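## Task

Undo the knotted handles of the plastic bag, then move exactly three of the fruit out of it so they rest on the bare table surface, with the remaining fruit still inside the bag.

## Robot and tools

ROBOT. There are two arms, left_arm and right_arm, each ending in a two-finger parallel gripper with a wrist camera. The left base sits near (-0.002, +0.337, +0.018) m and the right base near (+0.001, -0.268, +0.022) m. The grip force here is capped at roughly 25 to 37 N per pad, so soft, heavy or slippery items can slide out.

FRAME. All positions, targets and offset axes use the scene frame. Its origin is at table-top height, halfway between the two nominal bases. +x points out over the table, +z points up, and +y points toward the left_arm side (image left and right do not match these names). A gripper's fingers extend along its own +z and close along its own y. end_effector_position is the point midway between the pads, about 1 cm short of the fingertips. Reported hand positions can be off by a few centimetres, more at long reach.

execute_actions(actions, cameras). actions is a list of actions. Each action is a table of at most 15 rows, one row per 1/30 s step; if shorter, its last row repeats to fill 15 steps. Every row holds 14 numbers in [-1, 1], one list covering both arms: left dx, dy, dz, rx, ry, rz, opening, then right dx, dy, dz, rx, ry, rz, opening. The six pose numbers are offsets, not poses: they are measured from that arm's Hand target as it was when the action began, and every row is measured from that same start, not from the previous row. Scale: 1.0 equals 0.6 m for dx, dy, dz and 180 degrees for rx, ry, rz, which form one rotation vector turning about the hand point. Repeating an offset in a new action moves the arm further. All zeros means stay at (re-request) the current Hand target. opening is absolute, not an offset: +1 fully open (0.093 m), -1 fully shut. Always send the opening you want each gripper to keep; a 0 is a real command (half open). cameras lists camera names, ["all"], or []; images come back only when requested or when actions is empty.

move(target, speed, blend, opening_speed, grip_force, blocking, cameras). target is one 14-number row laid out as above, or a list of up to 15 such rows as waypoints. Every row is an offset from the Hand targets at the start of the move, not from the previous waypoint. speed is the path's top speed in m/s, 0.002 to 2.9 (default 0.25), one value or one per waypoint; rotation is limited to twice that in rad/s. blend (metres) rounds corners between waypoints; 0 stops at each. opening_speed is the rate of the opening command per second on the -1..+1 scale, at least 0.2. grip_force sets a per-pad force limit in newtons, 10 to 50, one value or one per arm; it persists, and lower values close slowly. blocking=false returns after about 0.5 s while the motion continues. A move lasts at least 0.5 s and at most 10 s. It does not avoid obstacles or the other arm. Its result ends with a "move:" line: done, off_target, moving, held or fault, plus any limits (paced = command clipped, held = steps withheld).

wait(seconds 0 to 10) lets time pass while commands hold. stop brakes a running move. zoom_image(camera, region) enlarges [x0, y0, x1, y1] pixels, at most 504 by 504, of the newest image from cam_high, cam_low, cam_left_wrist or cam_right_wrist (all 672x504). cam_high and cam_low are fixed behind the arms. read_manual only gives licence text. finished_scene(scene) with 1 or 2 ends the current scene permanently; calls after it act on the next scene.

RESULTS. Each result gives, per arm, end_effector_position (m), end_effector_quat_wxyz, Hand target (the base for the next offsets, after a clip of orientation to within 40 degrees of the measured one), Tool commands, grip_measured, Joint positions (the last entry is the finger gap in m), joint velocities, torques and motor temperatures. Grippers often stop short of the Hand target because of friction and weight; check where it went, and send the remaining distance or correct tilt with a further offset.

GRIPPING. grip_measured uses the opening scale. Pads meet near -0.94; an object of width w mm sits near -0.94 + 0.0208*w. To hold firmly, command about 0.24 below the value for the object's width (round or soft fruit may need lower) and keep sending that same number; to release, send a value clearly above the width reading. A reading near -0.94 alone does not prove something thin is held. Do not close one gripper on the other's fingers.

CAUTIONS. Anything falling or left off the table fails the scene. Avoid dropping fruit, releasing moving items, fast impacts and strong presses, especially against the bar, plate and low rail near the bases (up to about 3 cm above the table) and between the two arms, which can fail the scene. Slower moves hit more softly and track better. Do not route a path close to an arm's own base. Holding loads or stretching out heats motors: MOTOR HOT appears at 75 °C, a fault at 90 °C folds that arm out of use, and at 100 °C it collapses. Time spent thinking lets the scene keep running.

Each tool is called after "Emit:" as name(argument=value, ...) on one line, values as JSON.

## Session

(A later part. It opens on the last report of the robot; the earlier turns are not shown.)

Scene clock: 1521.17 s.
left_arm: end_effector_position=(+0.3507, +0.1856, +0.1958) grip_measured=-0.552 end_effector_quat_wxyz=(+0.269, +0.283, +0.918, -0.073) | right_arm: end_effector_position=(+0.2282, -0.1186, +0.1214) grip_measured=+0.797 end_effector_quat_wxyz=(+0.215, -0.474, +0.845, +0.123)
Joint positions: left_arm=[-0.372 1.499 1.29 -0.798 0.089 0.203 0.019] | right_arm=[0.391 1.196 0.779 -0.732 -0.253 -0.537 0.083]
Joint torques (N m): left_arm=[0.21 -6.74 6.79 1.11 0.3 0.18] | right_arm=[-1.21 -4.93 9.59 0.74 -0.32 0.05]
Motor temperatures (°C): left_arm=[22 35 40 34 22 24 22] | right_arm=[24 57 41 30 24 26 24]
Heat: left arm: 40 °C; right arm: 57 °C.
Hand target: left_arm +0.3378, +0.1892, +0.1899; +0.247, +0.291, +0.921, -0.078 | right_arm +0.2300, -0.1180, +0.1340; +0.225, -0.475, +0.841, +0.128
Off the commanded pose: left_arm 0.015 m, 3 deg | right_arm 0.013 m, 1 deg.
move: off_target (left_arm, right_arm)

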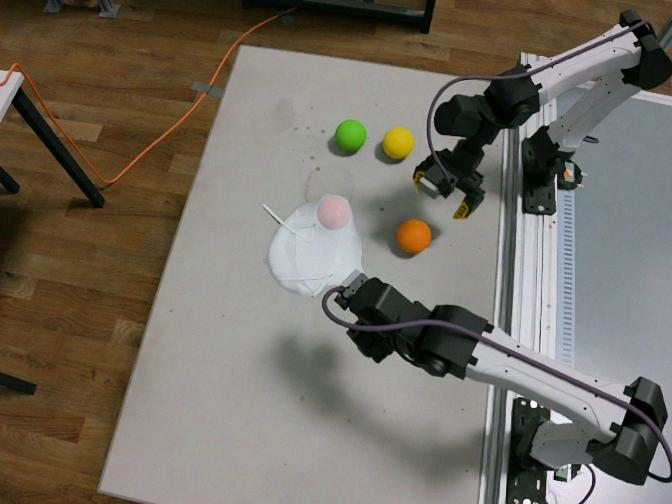

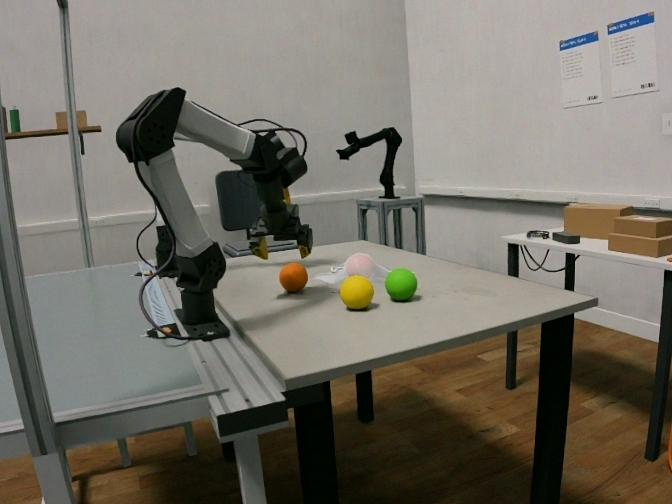

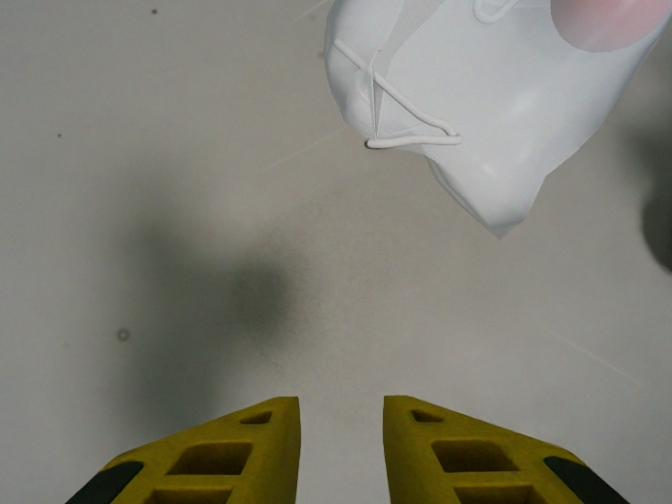

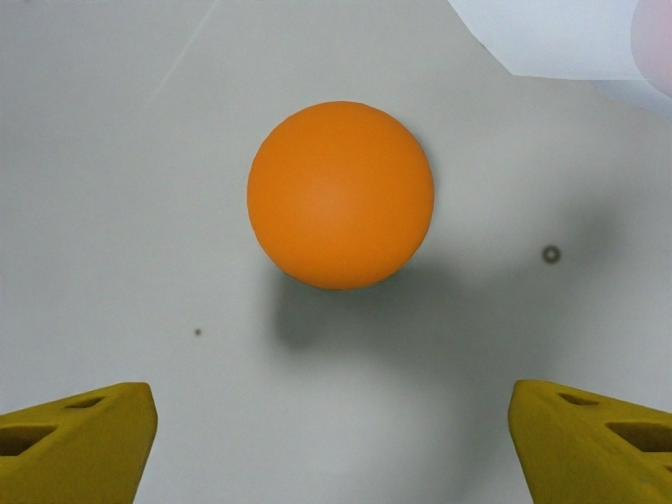

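Emit:
execute_actions(actions=[], cameras=["cam_high","cam_low"])

Emit:
zoom_image(camera="cam_high", region=[240, 90, 450, 310])

Scene clock: 1523.43 s.
left_arm: end_effector_position=(+0.3507, +0.1856, +0.1958) grip_measured=-0.552 end_effector_quat_wxyz=(+0.269, +0.283, +0.918, -0.073) | right_arm: end_effector_position=(+0.2280, -0.1186, +0.1213) grip_measured=+0.797 end_effector_quat_wxyz=(+0.215, -0.474, +0.845, +0.123)
Joint positions: left_arm=[-0.372 1.499 1.29 -0.798 0.089 0.203 0.019] | right_arm=[0.391 1.196 0.779 -0.733 -0.253 -0.538 0.083]
Joint velocities: within noise
Joint torques (N m): left_arm=[0.13 -6.64 6.72 1.12 0.32 0.17] | right_arm=[-1.14 -4.88 9.46 0.77 -0.37 0]
Motor temperatures (°C): left_arm=[22 35 40 34 22 24 22] | right_arm=[24 56 41 30 24 26 24]
Heat: left arm: 40 °C; right arm: 56 °C.
Hand target: left_arm +0.3378, +0.1892, +0.1899; +0.247, +0.291, +0.921, -0.078 | right_arm +0.2300, -0.1180, +0.1340; +0.225, -0.475, +0.841, +0.128
Tool commands: left_gripper/opening=-0.55 right_gripper/opening=+0.8
Off the commanded pose: left_arm 0.015 m, 3 deg | right_arm 0.013 m, 1 deg.
Images, in order (width x height): cam_high 672x504, cam_low 672x504.

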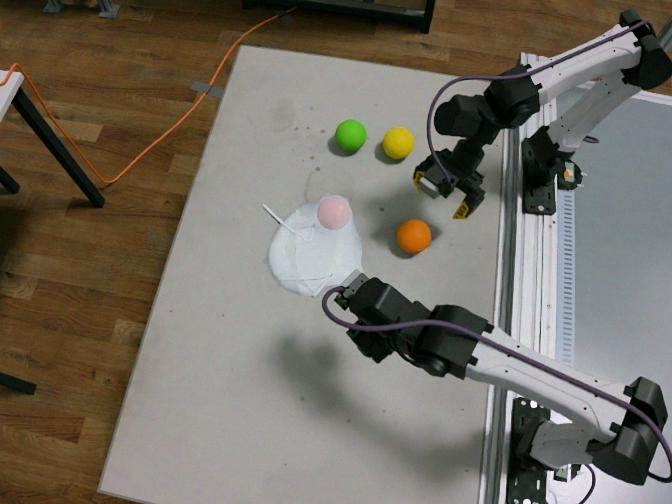

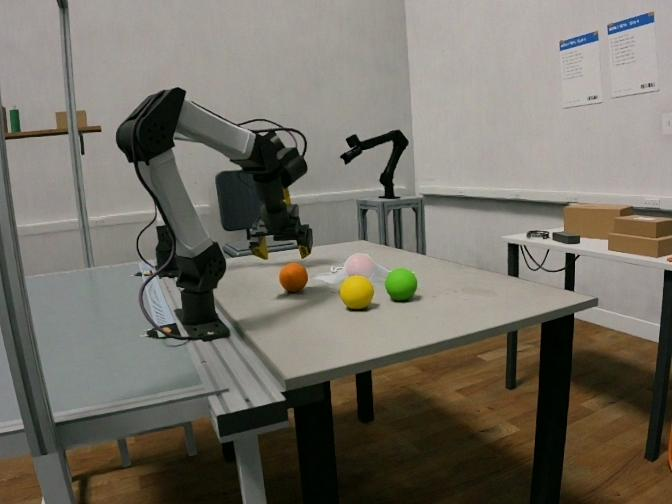

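Scaled by 2.291 from the camera's 672x504 image, which has a finer 960x720 frame.

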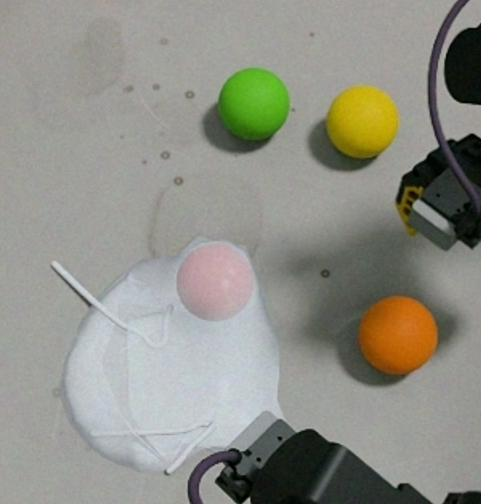

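Emit:
finished_scene(scene=1)

The scene is finished: the task was done.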